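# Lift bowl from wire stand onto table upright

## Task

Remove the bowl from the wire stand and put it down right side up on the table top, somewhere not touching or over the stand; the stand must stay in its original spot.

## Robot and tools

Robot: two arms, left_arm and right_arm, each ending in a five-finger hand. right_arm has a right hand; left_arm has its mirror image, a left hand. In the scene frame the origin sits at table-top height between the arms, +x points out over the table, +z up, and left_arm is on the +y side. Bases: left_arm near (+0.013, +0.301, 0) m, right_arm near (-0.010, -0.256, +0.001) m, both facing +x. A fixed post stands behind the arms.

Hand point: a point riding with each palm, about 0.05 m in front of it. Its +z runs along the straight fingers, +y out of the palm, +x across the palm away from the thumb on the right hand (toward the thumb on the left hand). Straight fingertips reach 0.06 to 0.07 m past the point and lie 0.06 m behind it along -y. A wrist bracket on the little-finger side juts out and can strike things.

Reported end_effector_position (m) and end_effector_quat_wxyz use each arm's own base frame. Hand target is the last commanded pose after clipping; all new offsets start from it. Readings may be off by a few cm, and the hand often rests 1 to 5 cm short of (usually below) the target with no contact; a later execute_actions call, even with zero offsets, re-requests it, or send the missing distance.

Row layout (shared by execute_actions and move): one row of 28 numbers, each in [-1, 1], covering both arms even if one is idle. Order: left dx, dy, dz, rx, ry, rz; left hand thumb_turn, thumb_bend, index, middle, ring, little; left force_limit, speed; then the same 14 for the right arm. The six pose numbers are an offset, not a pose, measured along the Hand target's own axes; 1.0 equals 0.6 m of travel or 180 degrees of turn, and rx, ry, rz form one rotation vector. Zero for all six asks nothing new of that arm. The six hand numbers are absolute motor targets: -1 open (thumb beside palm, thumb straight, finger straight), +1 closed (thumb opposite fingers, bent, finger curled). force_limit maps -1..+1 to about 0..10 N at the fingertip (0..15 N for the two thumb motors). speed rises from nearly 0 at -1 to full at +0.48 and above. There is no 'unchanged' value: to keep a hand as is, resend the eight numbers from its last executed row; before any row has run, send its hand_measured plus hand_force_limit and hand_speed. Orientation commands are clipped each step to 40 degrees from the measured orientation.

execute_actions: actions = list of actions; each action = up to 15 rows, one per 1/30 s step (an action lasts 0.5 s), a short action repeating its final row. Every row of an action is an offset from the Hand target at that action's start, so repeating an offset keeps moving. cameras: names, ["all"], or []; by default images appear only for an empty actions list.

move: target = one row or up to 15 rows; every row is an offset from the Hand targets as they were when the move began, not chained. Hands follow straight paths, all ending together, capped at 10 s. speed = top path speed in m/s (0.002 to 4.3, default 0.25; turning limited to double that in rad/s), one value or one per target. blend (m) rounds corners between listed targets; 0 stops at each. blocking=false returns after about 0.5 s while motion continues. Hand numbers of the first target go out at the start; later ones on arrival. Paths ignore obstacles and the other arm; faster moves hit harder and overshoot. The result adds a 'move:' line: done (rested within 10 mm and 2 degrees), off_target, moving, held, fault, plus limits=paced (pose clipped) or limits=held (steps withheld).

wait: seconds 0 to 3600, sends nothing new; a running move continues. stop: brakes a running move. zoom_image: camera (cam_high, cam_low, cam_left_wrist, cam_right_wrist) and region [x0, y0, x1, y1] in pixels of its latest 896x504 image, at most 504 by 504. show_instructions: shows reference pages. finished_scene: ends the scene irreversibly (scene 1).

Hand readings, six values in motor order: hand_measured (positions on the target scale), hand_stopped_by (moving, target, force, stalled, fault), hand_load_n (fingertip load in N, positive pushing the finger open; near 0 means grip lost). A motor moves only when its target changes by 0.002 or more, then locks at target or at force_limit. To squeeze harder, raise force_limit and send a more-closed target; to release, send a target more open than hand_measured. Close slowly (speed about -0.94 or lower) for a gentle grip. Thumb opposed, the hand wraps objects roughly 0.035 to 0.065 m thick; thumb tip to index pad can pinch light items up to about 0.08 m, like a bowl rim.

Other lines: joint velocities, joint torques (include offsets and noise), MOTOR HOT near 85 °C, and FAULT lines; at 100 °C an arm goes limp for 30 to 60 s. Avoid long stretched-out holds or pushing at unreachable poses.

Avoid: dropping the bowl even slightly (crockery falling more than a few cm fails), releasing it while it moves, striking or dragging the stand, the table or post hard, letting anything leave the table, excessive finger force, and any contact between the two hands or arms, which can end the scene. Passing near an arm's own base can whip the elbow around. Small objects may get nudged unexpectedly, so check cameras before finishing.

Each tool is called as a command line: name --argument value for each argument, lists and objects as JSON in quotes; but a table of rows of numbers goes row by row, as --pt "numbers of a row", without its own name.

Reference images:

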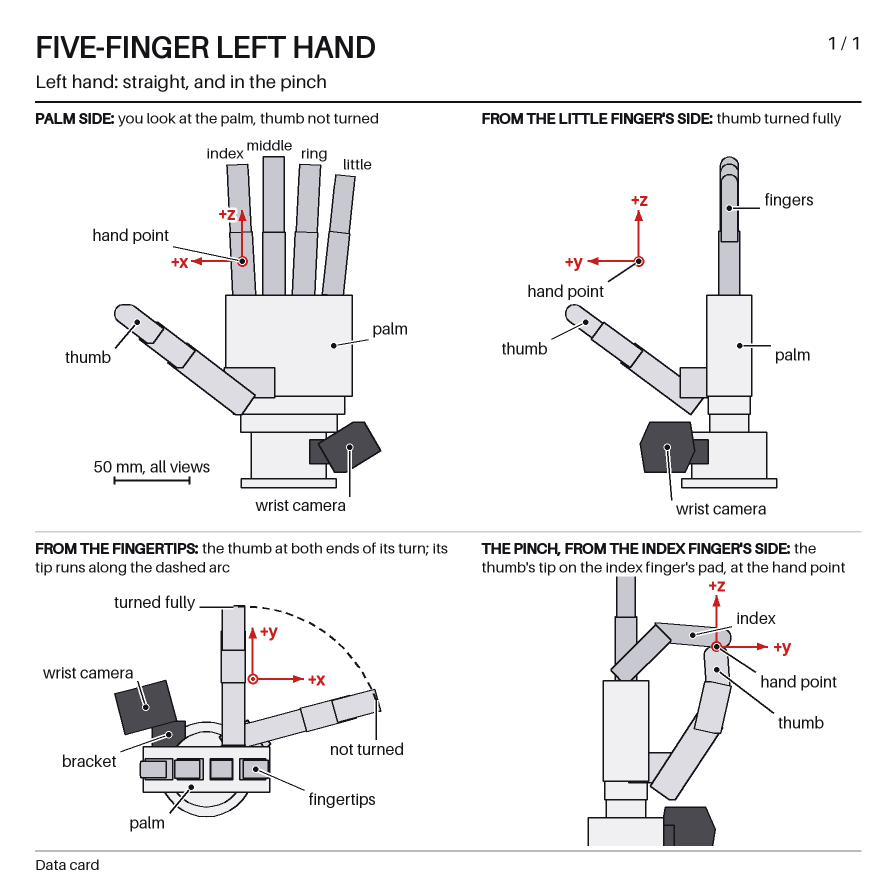

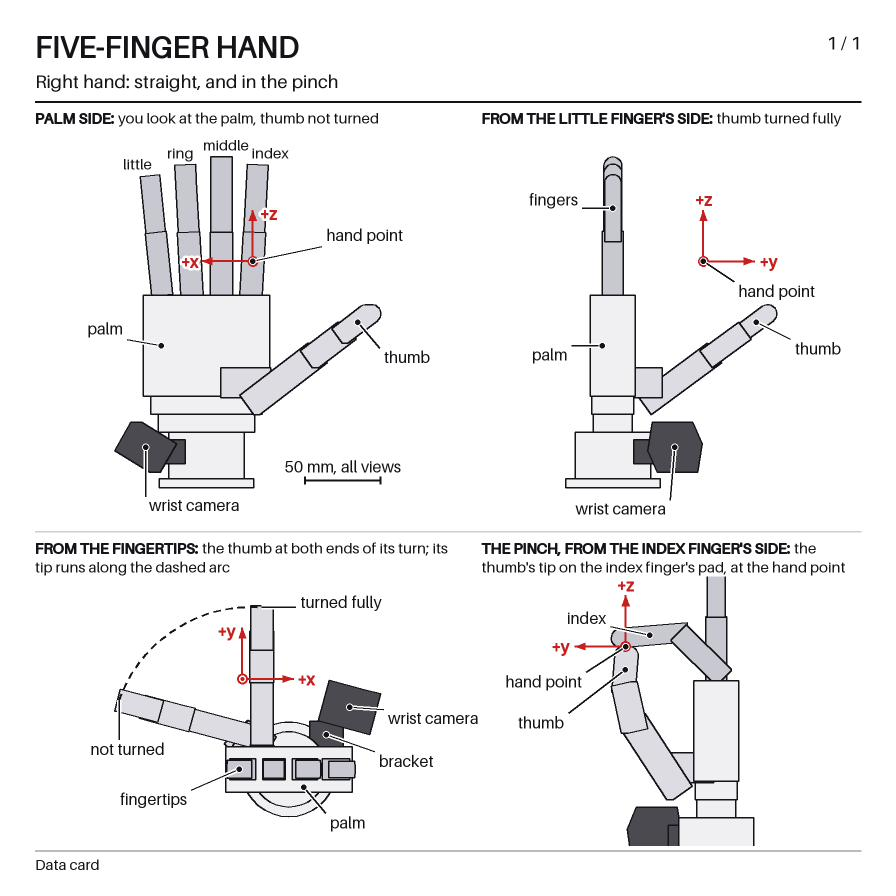

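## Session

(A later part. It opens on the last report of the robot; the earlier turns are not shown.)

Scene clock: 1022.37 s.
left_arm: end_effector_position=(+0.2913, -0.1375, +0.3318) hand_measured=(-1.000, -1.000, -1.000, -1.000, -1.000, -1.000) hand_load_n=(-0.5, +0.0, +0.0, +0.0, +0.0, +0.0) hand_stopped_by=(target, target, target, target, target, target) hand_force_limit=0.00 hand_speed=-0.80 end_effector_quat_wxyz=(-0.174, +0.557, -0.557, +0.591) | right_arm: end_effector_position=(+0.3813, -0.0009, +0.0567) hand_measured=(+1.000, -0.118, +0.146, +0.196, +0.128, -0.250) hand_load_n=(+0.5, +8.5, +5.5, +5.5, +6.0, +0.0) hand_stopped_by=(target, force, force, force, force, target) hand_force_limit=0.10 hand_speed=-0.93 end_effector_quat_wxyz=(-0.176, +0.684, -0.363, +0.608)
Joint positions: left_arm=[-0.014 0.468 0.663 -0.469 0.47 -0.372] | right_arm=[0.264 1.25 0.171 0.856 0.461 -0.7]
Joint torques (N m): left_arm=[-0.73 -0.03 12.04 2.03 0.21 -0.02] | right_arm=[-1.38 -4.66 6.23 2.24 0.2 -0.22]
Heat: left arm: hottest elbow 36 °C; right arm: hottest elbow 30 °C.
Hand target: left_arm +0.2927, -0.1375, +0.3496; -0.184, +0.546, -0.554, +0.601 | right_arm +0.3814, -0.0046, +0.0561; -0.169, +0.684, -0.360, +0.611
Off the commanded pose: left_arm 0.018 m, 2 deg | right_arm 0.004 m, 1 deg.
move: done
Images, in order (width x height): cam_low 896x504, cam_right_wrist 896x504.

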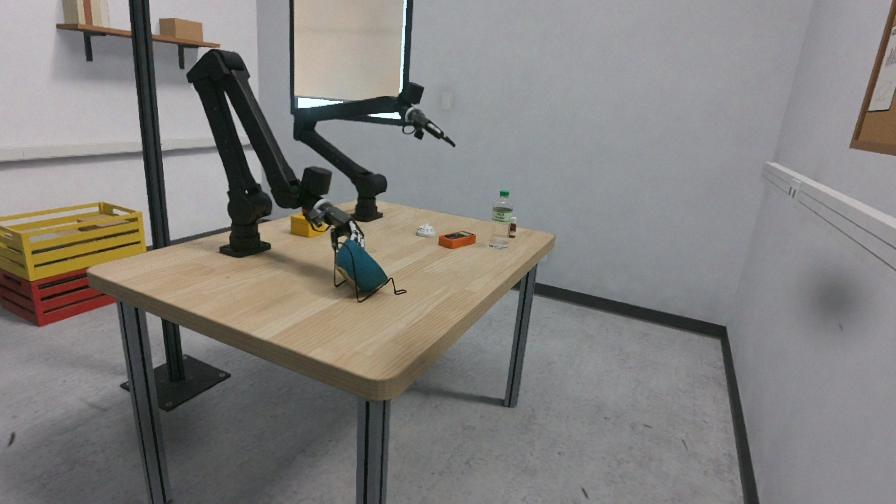

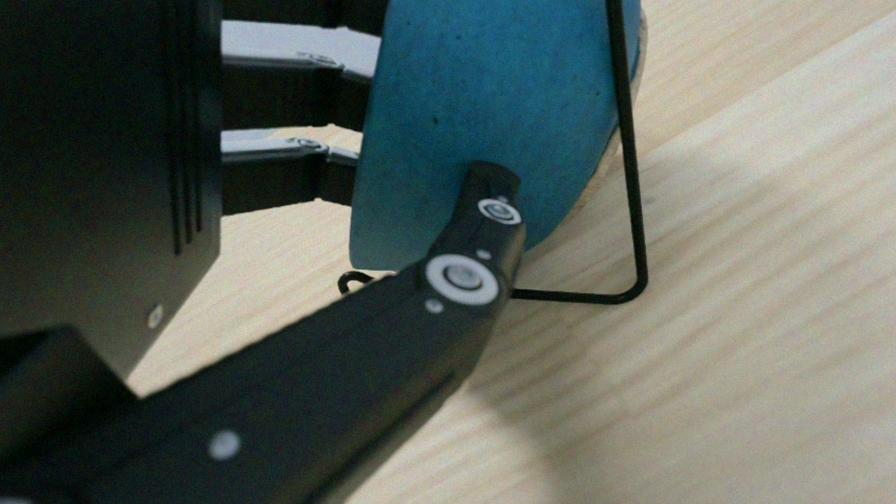

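move --target '[0,0,0,0,0,0,-1,-1,-1,-1,-1,-1,0,-0.8,0,-0.067,0,0,0,0,1,0.4,0.6,0.6,0.3,-0.25,0.1,-0.93]' --speed 0.04 --cameras '["all"]'

zoom_image --camera "cam_low" --region '[280, 170, 460, 320]'

zoom_image --camera "cam_high" --region '[350, 320, 510, 460]'

Scene clock: 1035.60 s.
left_arm: end_effector_position=(+0.2913, -0.1375, +0.3318) hand_measured=(-1.000, -1.000, -1.000, -1.000, -1.000, -1.000) hand_load_n=(+0.0, +0.0, +0.0, +0.0, +0.0, +0.0) hand_stopped_by=(target, target, target, target, target, target) hand_force_limit=0.00 hand_speed=-0.80 end_effector_quat_wxyz=(-0.174, +0.557, -0.557, +0.591) | right_arm: end_effector_position=(+0.3739, +0.0102, +0.0610) hand_measured=(+1.000, -0.118, +0.146, +0.196, +0.128, -0.250) hand_load_n=(+1.0, +9.0, +7.0, +3.5, +3.0, +0.0) hand_stopped_by=(target, force, force, force, force, target) hand_force_limit=0.10 hand_speed=-0.93 end_effector_quat_wxyz=(-0.147, +0.699, -0.362, +0.598)
Joint positions: left_arm=[-0.014 0.468 0.663 -0.469 0.47 -0.372] | right_arm=[0.344 1.177 0.2 0.688 0.561 -0.695]
Joint torques (N m): left_arm=[-0.79 -0.03 12.04 2.02 0.21 -0.02] | right_arm=[0.62 -5.89 10.51 1.69 0.09 -0.05]
Heat: left arm: hottest elbow 36 °C; right arm: hottest elbow 30 °C.
Hand target: left_arm +0.2927, -0.1375, +0.3496; -0.184, +0.546, -0.554, +0.601 | right_arm +0.3929, +0.0228, +0.0831; -0.169, +0.684, -0.360, +0.611
Off the commanded pose: left_arm 0.018 m, 2 deg | right_arm 0.032 m, 3 deg.
move: off_target (right_arm)

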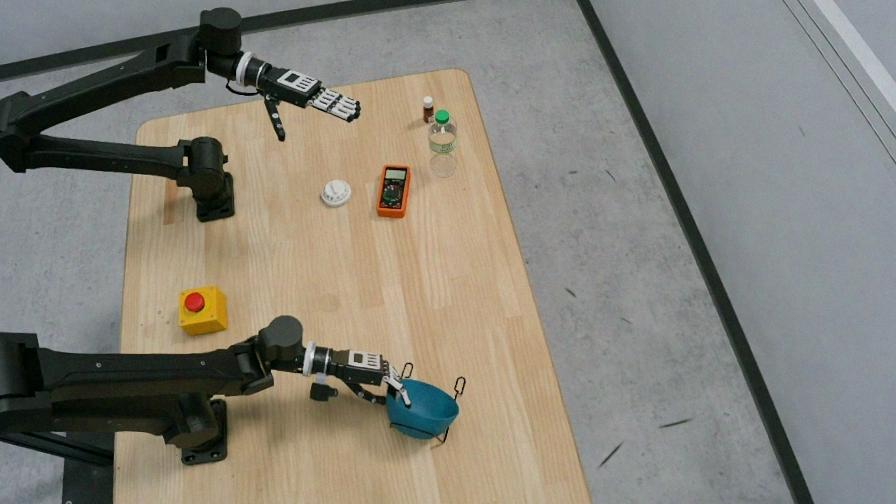

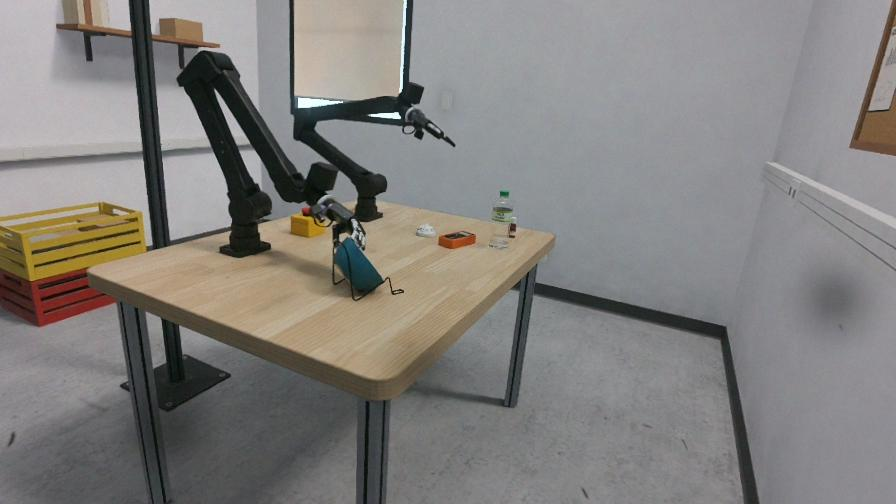

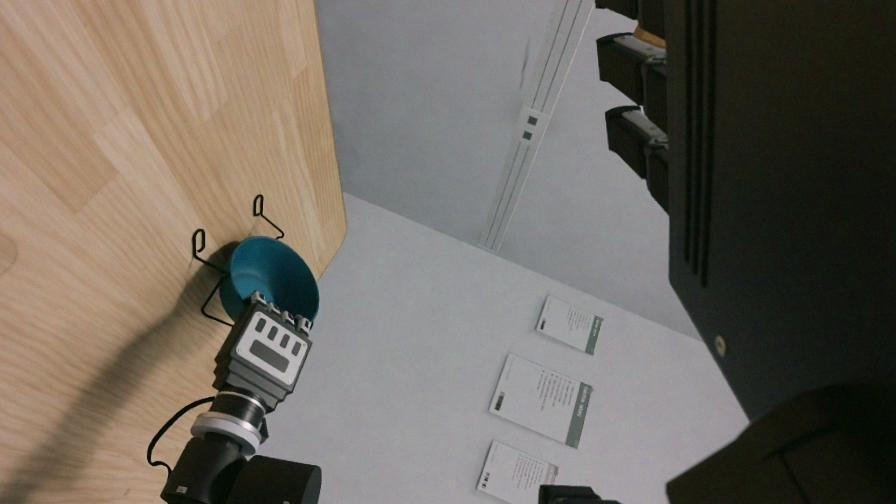

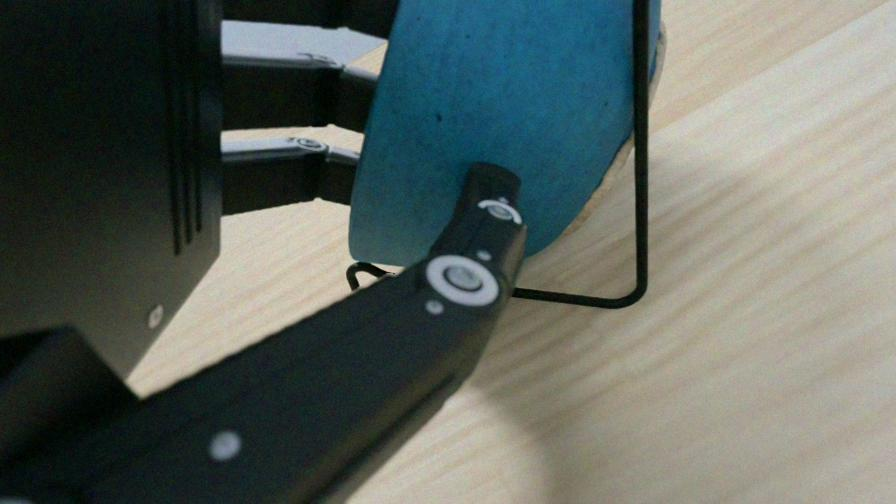

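Scaled by 2.800 from the camera's image (finer frame: 1280x720).

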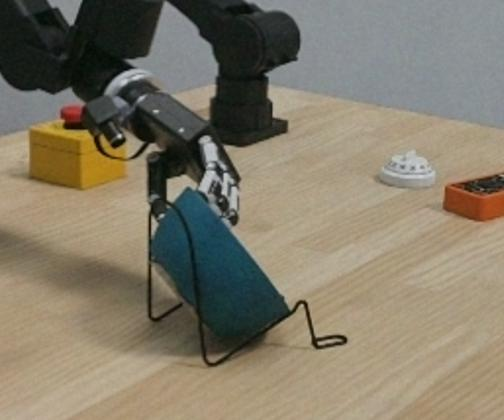

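Scaled by 3.150 from the camera's image (finer frame: 1280x720).

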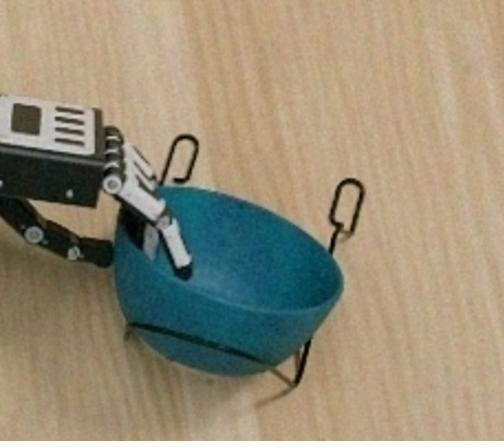

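move --target '[0,0,0,0,0,0,-1,-1,-1,-1,-1,-1,0,-0.8,0.0048,-0.0282,0.0125,0,0,0,1,0.4,0.6,0.6,0.3,-0.25,0.1,-0.93]' --speed 0.04 --cameras '["all"]'

zoom_image --camera "cam_low" --region '[280, 170, 460, 320]'

zoom_image --camera "cam_high" --region '[350, 320, 510, 460]'

Scene clock: 1081.47 s.
left_arm: end_effector_position=(+0.2913, -0.1375, +0.3318) hand_measured=(-1.000, -1.000, -1.000, -1.000, -1.000, -1.000) hand_load_n=(-0.5, +0.0, +0.0, +0.0, +0.0, +0.0) hand_stopped_by=(target, target, target, target, target, target) hand_force_limit=0.00 hand_speed=-0.80 end_effector_quat_wxyz=(-0.174, +0.557, -0.557, +0.591) | right_arm: end_effector_position=(+0.3792, +0.0162, +0.0654) hand_measured=(+1.000, -0.118, +0.146, +0.196, +0.128, -0.250) hand_load_n=(+1.0, +9.0, +6.0, +3.5, +4.5, +0.0) hand_stopped_by=(target, force, force, force, force, target) hand_force_limit=0.10 hand_speed=-0.93 end_effector_quat_wxyz=(-0.142, +0.705, -0.361, +0.593)
Joint positions: left_arm=[-0.014 0.468 0.663 -0.469 0.47 -0.372] | right_arm=[0.359 1.167 0.233 0.624 0.575 -0.69]
Joint torques (N m): left_arm=[-0.73 0.03 12.05 2.03 0.2 -0.02] | right_arm=[1.03 -6.07 12.03 2.07 0.1 -0.03]
Heat: left arm: hottest elbow 36 °C; right arm: hottest elbow 31 °C.
Hand target: left_arm +0.2927, -0.1375, +0.3496; -0.184, +0.546, -0.554, +0.601 | right_arm +0.4048, +0.0308, +0.0951; -0.169, +0.684, -0.360, +0.611
Off the commanded pose: left_arm 0.018 m, 2 deg | right_arm 0.042 m, 4 deg.
move: off_target (right_arm)

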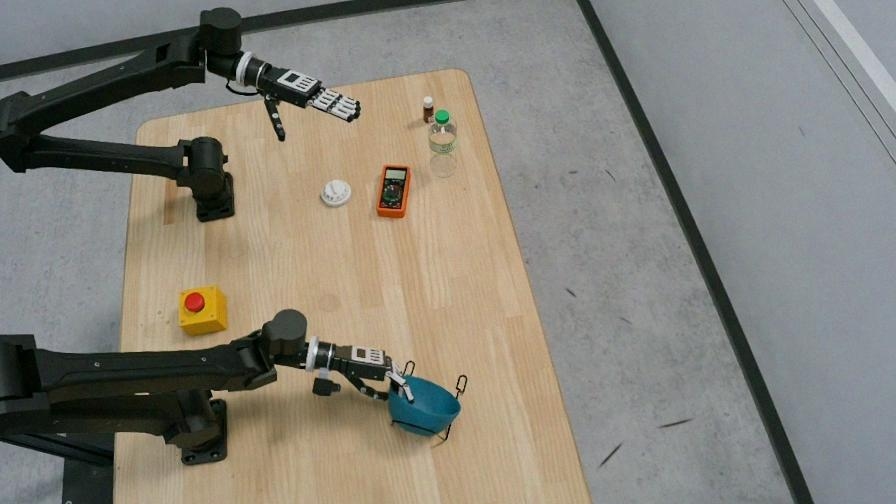

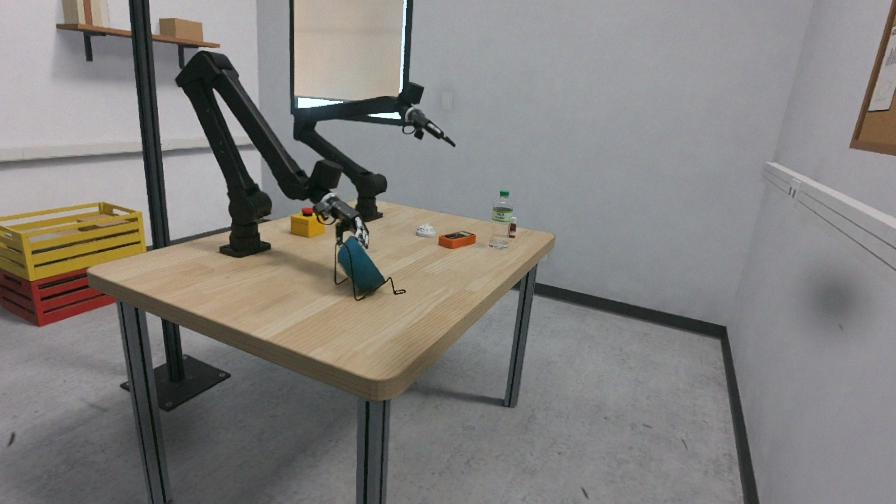

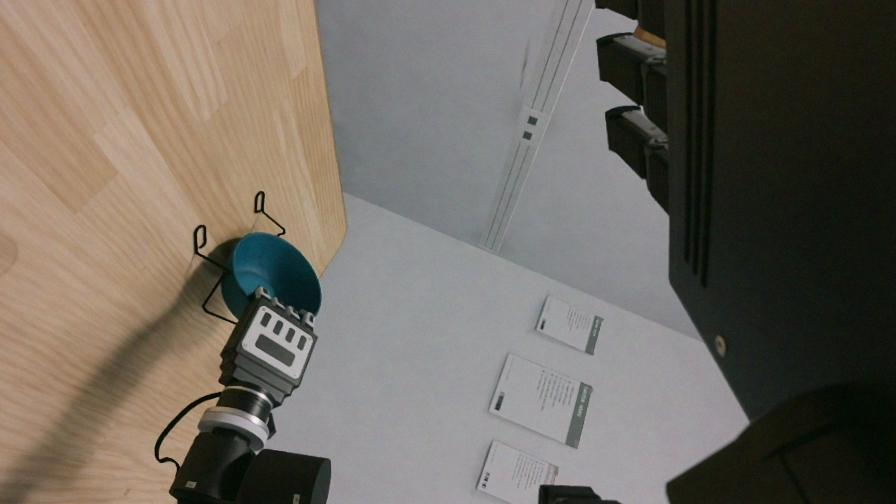

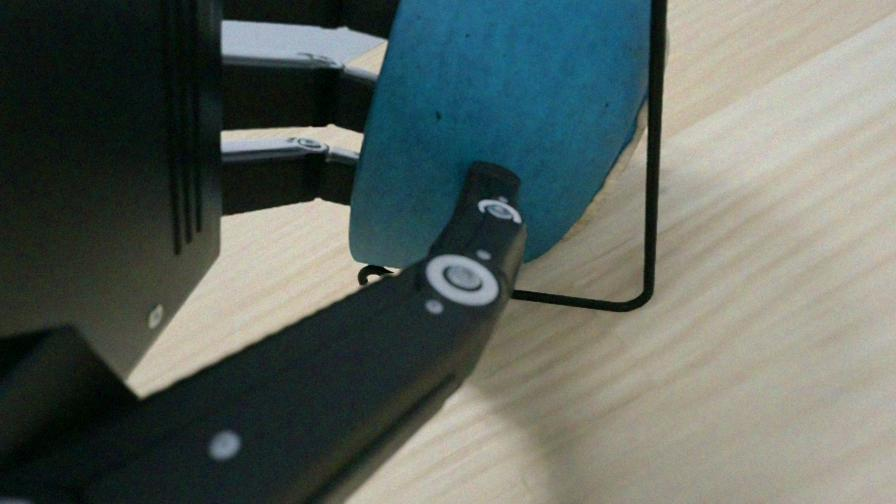

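Scaled by 2.800 from the camera's image (finer frame: 1280x720).

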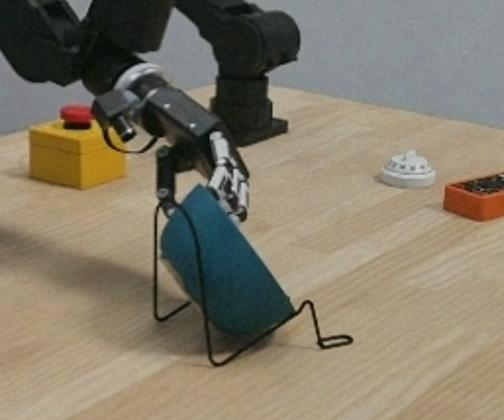

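Scaled by 3.150 from the camera's image (finer frame: 1280x720).

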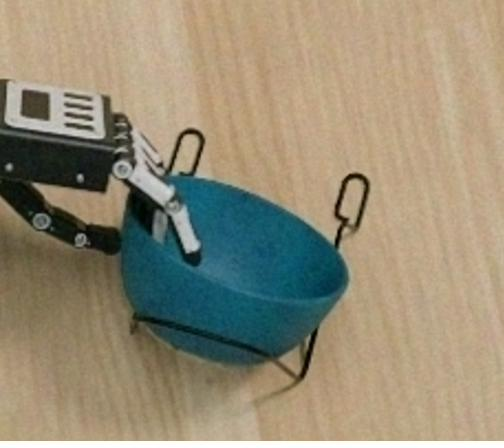

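move --target '[0,0,0,0,0,0,-1,-1,-1,-1,-1,-1,0,-0.8,0.0124,-0.0657,0.0155,0.03,0,0,1,0.4,0.6,0.6,0.3,-0.25,0.1,-0.93]' --speed 0.05 --cameras '["all"]'

zoom_image --camera "cam_low" --region '[280, 170, 460, 320]'

zoom_image --camera "cam_high" --region '[350, 320, 510, 460]'

Scene clock: 1106.93 s.
left_arm: end_effector_position=(+0.2913, -0.1375, +0.3318) hand_measured=(-1.000, -1.000, -1.000, -1.000, -1.000, -1.000) hand_load_n=(-0.5, +0.0, +0.0, +0.0, +0.0, +0.0) hand_stopped_by=(target, target, target, target, target, target) hand_force_limit=0.00 hand_speed=-0.80 end_effector_quat_wxyz=(-0.174, +0.557, -0.557, +0.591) | right_arm: end_effector_position=(+0.3944, +0.0387, +0.0791) hand_measured=(+1.000, -0.118, +0.146, +0.196, +0.128, -0.250) hand_load_n=(+0.0, +8.5, +5.0, +4.0, +7.0, +0.0) hand_stopped_by=(target, force, force, force, force, target) hand_force_limit=0.10 hand_speed=-0.93 end_effector_quat_wxyz=(-0.176, +0.707, -0.343, +0.593)
Joint positions: left_arm=[-0.014 0.468 0.663 -0.469 0.47 -0.372] | right_arm=[0.381 1.165 0.266 0.624 0.528 -0.69]
Joint torques (N m): left_arm=[-0.73 0.03 12.05 2.03 0.2 -0.02] | right_arm=[0.38 -7.06 12.74 3.28 0.26 -0.38]
Heat: left arm: hottest elbow 36 °C; right arm: hottest elbow 34 °C.
Hand target: left_arm +0.2927, -0.1375, +0.3496; -0.184, +0.546, -0.554, +0.601 | right_arm +0.4250, +0.0507, +0.1251; -0.201, +0.676, -0.331, +0.627
Off the commanded pose: left_arm 0.018 m, 2 deg | right_arm 0.056 m, 6 deg.
move: off_target (right_arm)

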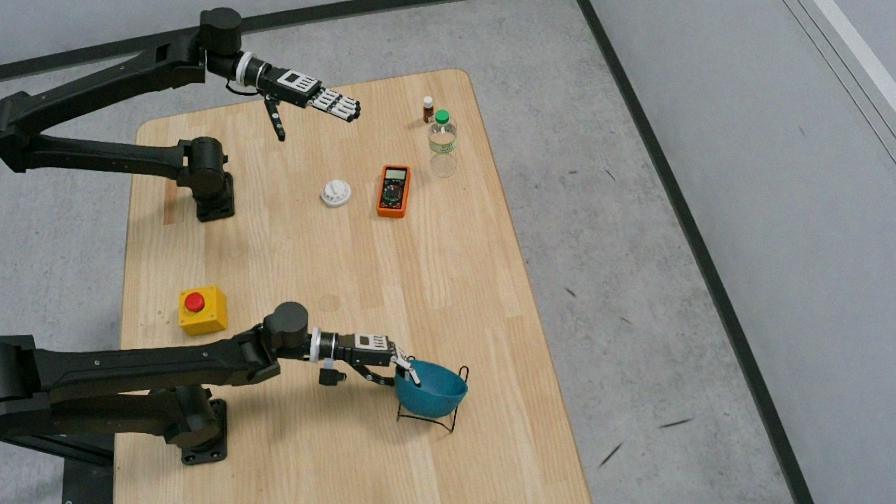

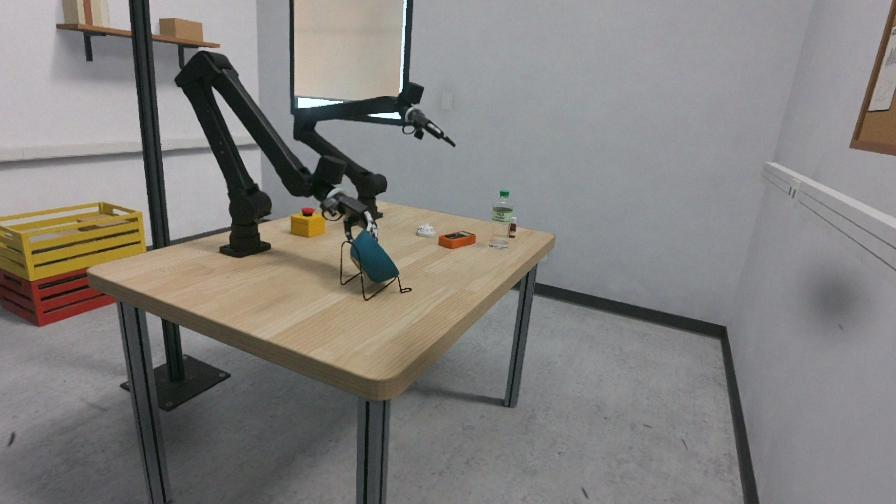

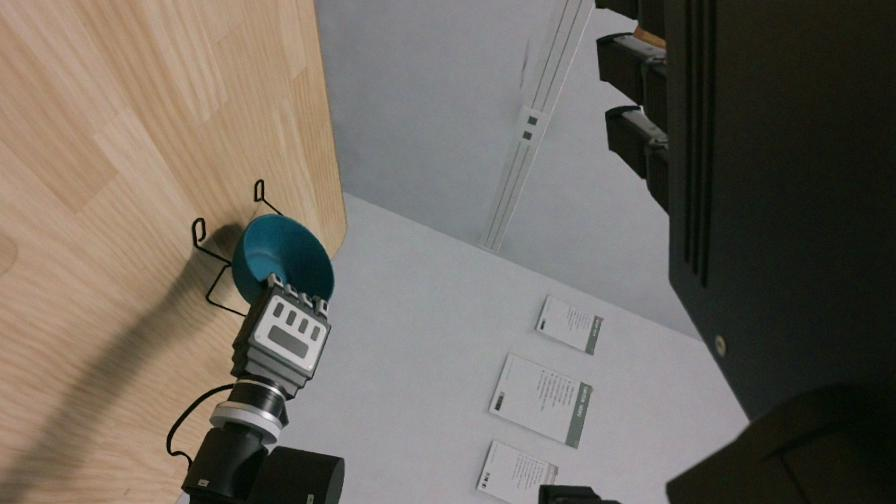

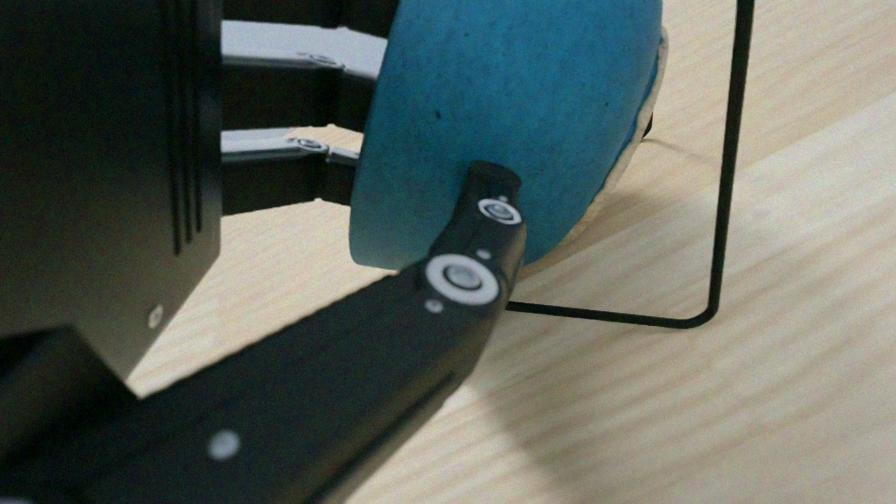

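Scaled by 2.800 from the camera's image (finer frame: 1280x720).

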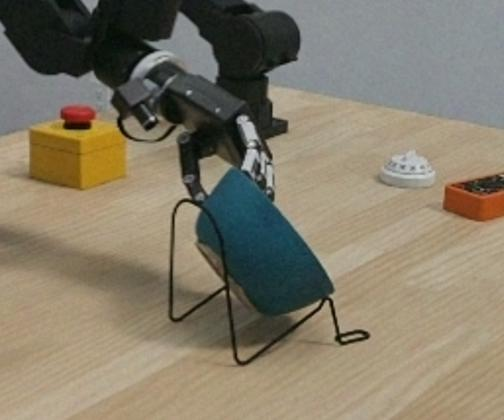

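Scaled by 3.150 from the camera's image (finer frame: 1280x720).

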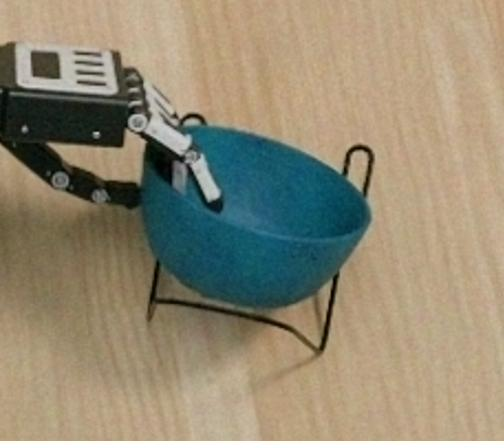

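move --target '[0,0,0,0,0,0,-1,-1,-1,-1,-1,-1,0,-0.8,0.063,-0.0537,-0.0104,0,0,0,1,0.4,0.6,0.6,0.3,-0.25,0.1,-0.93]' --speed 0.06 --cameras '["all"]'

zoom_image --camera "cam_low" --region '[280, 170, 460, 320]'

zoom_image --camera "cam_high" --region '[350, 320, 510, 460]'

Scene clock: 1140.73 s.
left_arm: end_effector_position=(+0.2913, -0.1375, +0.3318) hand_measured=(-1.000, -1.000, -1.000, -1.000, -1.000, -1.000) hand_load_n=(-0.5, -0.5, +0.0, +0.0, +0.0, +0.0) hand_stopped_by=(target, target, target, target, target, target) hand_force_limit=0.00 hand_speed=-0.80 end_effector_quat_wxyz=(-0.174, +0.557, -0.557, +0.591) | right_arm: end_effector_position=(+0.3977, +0.0416, +0.1233) hand_measured=(+1.000, -0.118, +0.146, +0.196, +0.128, -0.250) hand_load_n=(+0.5, +8.5, +5.5, +4.0, +6.5, +0.0) hand_stopped_by=(target, force, force, force, force, target) hand_force_limit=0.10 hand_speed=-0.93 end_effector_quat_wxyz=(-0.182, +0.705, -0.341, +0.594)
Joint positions: left_arm=[-0.014 0.468 0.663 -0.469 0.47 -0.372] | right_arm=[0.381 1.003 0.332 0.407 0.518 -0.69]
Joint torques (N m): left_arm=[-0.79 0.03 12.04 2.03 0.21 -0.02] | right_arm=[-0.56 -6.53 15.1 2.19 0.22 -0.46]
Heat: left arm: hottest elbow 36 °C; right arm: hottest elbow 37 °C.
Hand target: left_arm +0.2927, -0.1375, +0.3496; -0.184, +0.546, -0.554, +0.601 | right_arm +0.4249, +0.0477, +0.1751; -0.201, +0.675, -0.331, +0.627
Off the commanded pose: left_arm 0.018 m, 2 deg | right_arm 0.059 m, 6 deg.
move: off_target (right_arm)

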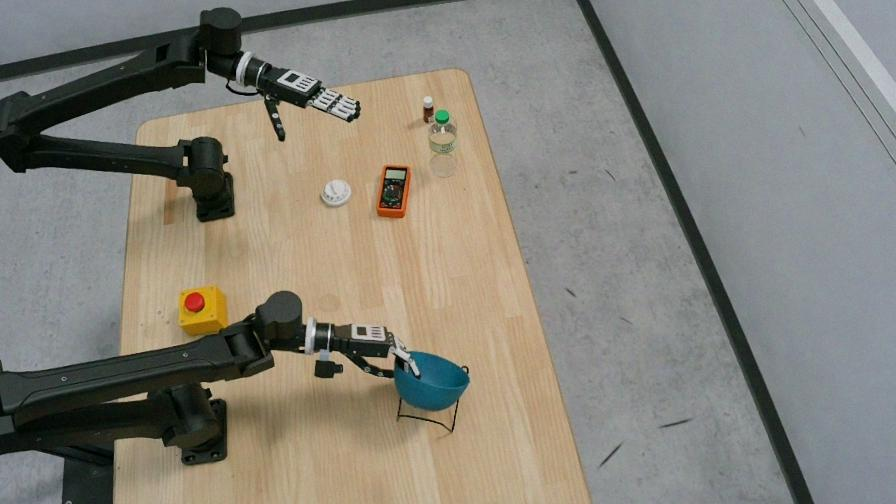

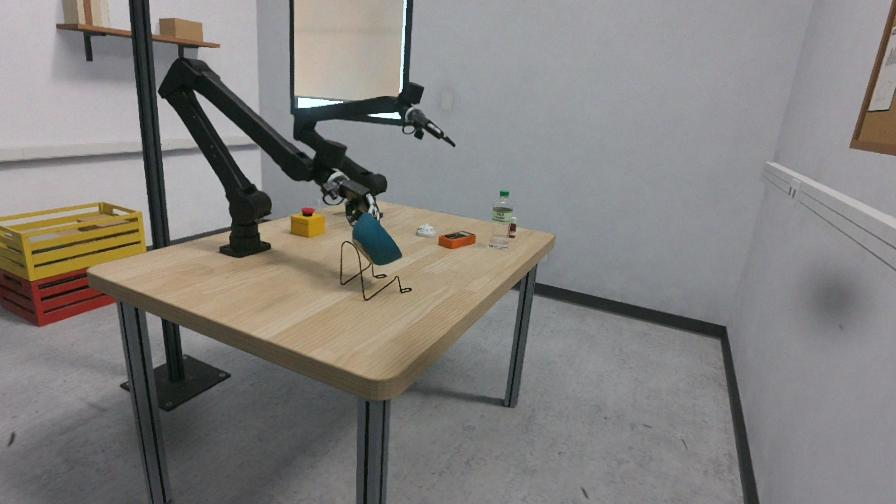

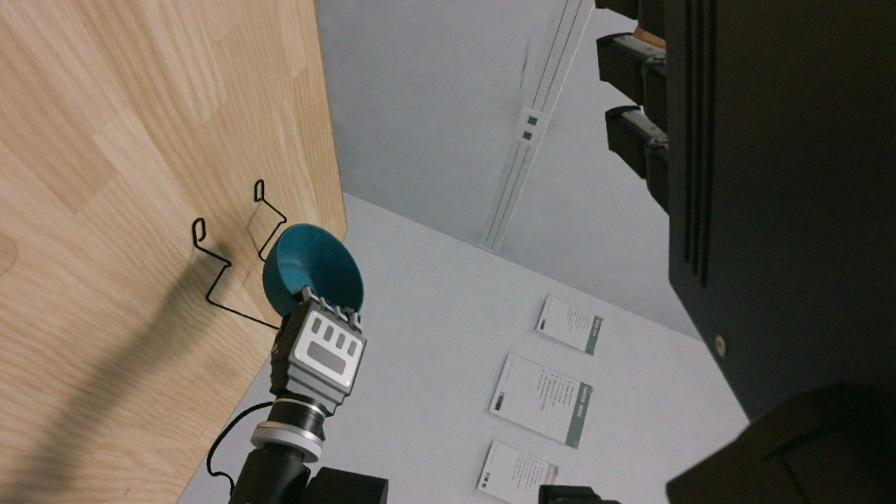

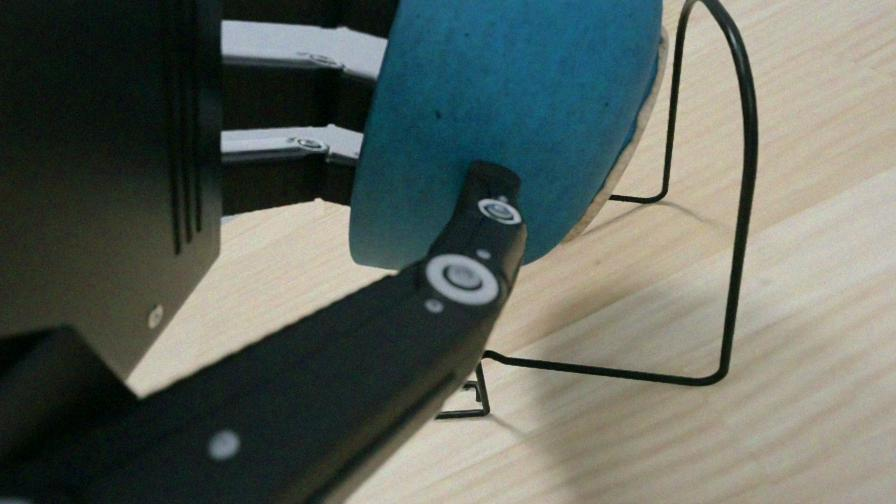

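Scaled by 2.800 from the camera's image (finer frame: 1280x720).

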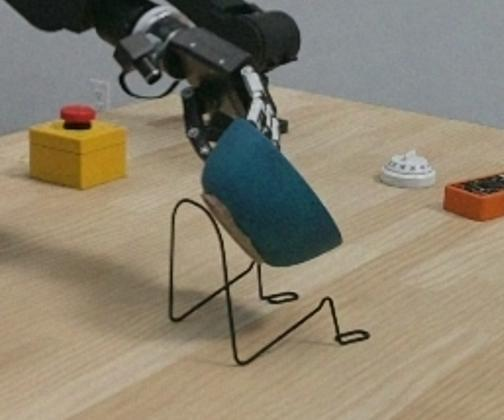

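Scaled by 3.150 from the camera's image (finer frame: 1280x720).

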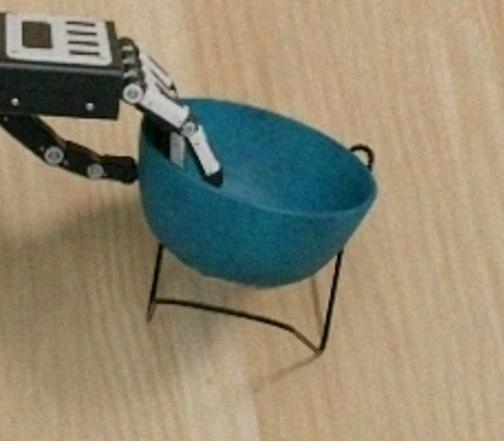

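move --pt "0 0 0 0 0 0 -1 -1 -1 -1 -1 -1 0 -0.8 -0.0575 -0.1243 -0.0422 0 0 0 1 0.4 0.6 0.6 0.3 -0.25 0.1 -0.93" --pt "0 0 0 0 0 0 -1 -1 -1 -1 -1 -1 0 -0.8 -0.2123 -0.2583 -0.1205 0.0684 0.0332 0.2549 1 0.4 0.6 0.6 0.3 -0.25 0.1 -0.93" --speed 0.1 --blend 0.03 --cameras '["all"]'

zoom_image --camera "cam_low" --region '[300, 140, 480, 320]'

zoom_image --camera "cam_high" --region '[310, 240, 510, 460]'

Scene clock: 1218.83 s.
left_arm: end_effector_position=(+0.2913, -0.1375, +0.3318) hand_measured=(-1.000, -1.000, -1.000, -1.000, -1.000, -1.000) hand_load_n=(+0.0, -0.5, +0.0, +0.0, +0.0, +0.0) hand_stopped_by=(target, target, target, target, target, target) hand_force_limit=0.00 hand_speed=-0.80 end_effector_quat_wxyz=(-0.174, +0.557, -0.557, +0.591) | right_arm: end_effector_position=(+0.3821, +0.2458, +0.1826) hand_measured=(+1.000, -0.118, +0.146, +0.196, +0.128, -0.250) hand_load_n=(+0.5, +8.5, +6.0, +3.5, +5.5, +0.0) hand_stopped_by=(target, force, force, force, force, target) hand_force_limit=0.10 hand_speed=-0.93 end_effector_quat_wxyz=(+0.458, -0.457, +0.505, -0.572)
Joint positions: left_arm=[-0.014 0.468 0.663 -0.469 0.47 -0.372] | right_arm=[0.944 1.323 0.438 1.045 1.098 -0.204]
Joint torques (N m): left_arm=[-0.73 0.03 12.05 2.03 0.21 -0.02] | right_arm=[0.91 -8 8.94 2.65 -0.1 0.03]
Heat: left arm: hottest elbow 36 °C; right arm: hottest elbow 46 °C.
Hand target: left_arm +0.2927, -0.1375, +0.3496; -0.184, +0.546, -0.554, +0.601 | right_arm +0.3850, +0.2556, +0.2001; +0.482, -0.436, +0.510, -0.564
Off the commanded pose: left_arm 0.018 m, 2 deg | right_arm 0.020 m, 4 deg.
move: off_target (right_arm)

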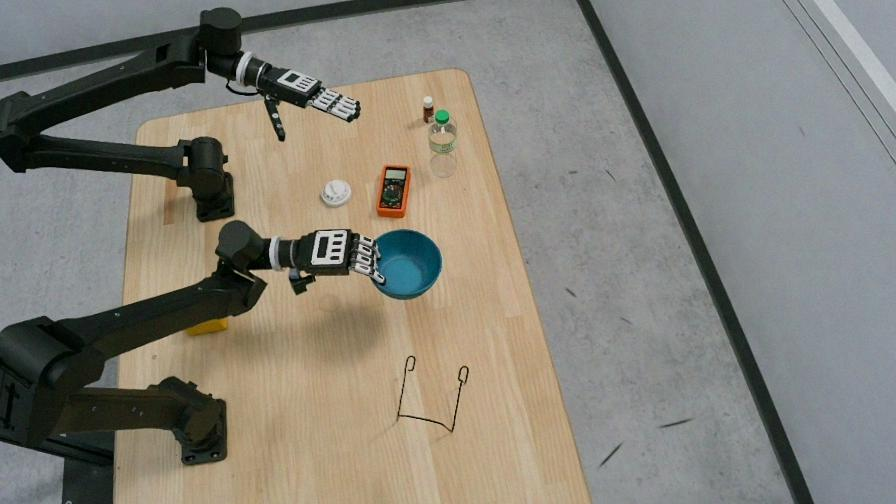

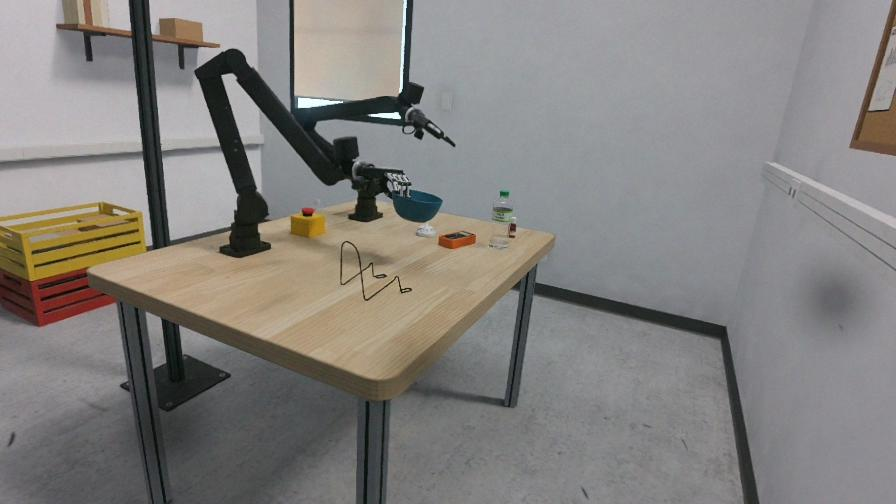

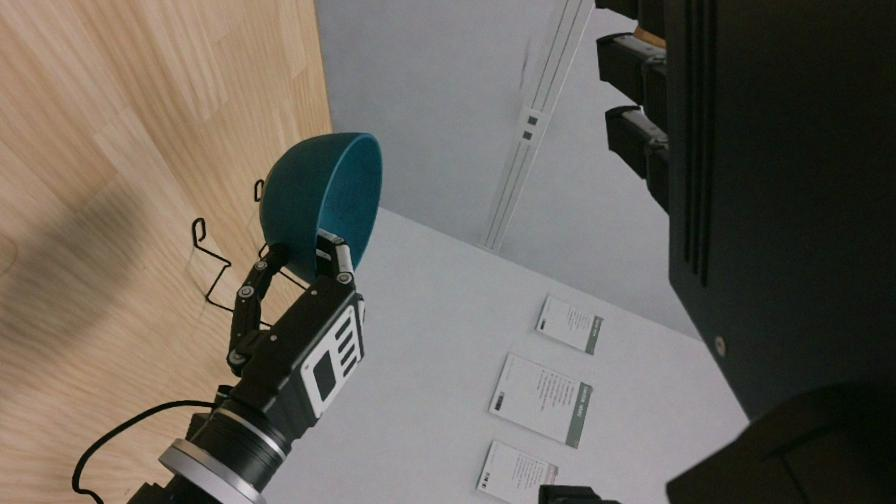

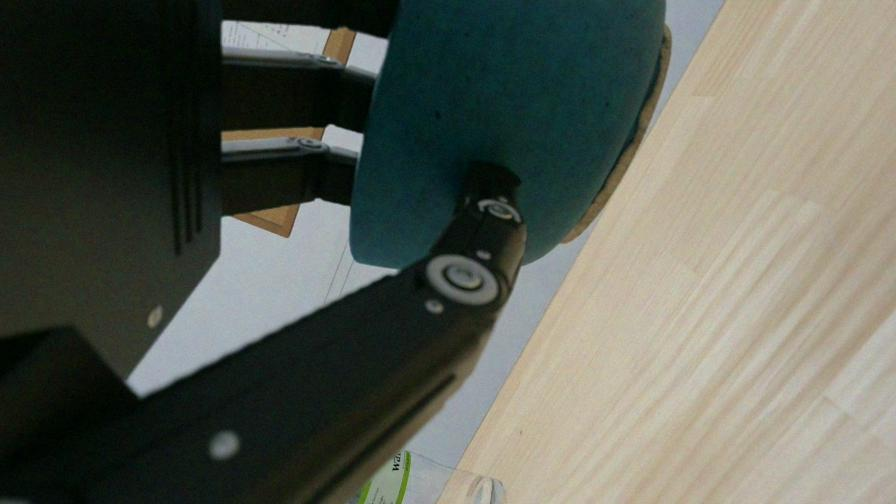

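Scaled by 2.800 from the camera's image (finer frame: 1280x720).

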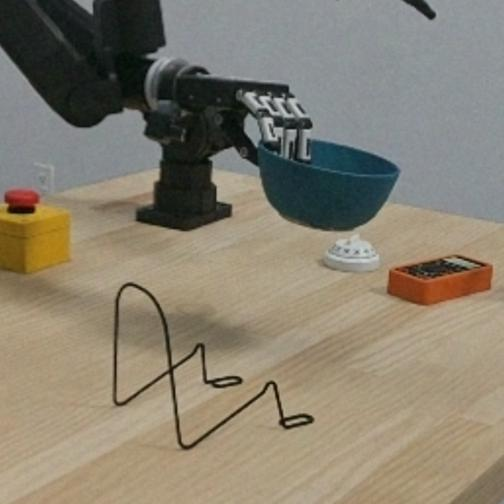

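Scaled by 2.291 from the camera's image (finer frame: 1280x720).

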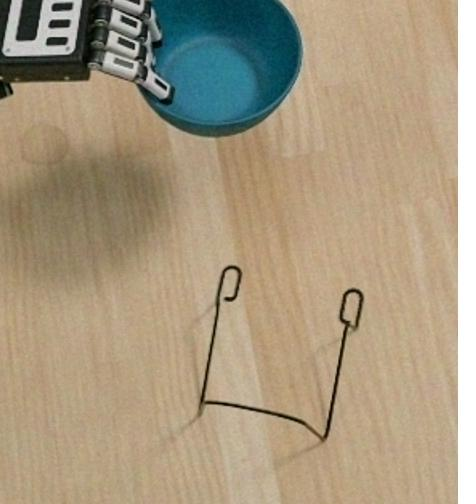

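zoom_image --camera "cam_high" --region '[350, 210, 470, 320]'

zoom_image --camera "cam_left_wrist" --region '[220, 100, 420, 300]'

zoom_image --camera "cam_low" --region '[370, 160, 470, 250]'

Scaled by 4.200 from the camera's image (finer frame: 1280x720).

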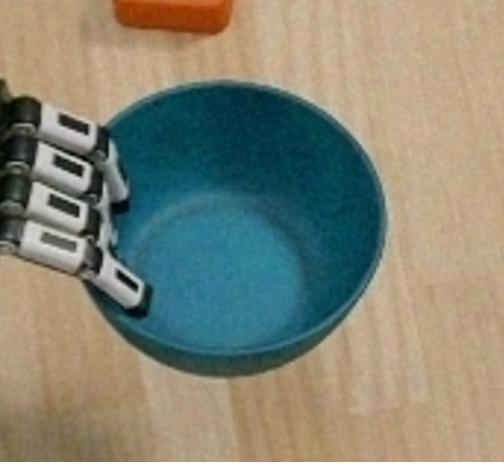

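Scaled by 2.520 from the camera's image (finer frame: 1280x720).

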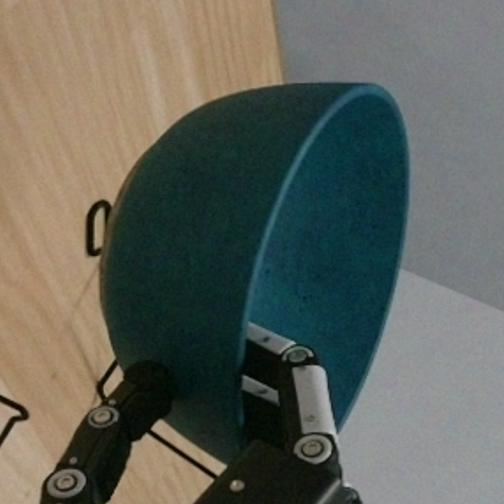

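Scaled by 5.040 from the camera's image (finer frame: 1280x720).

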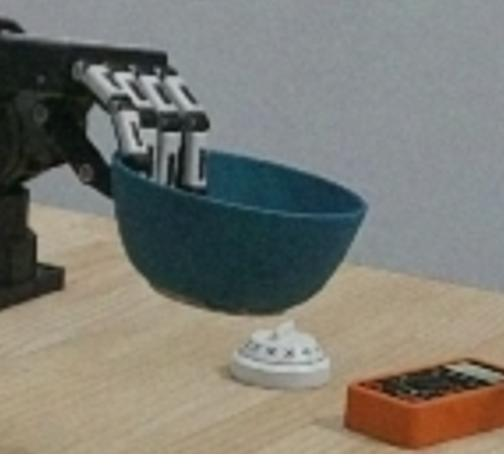

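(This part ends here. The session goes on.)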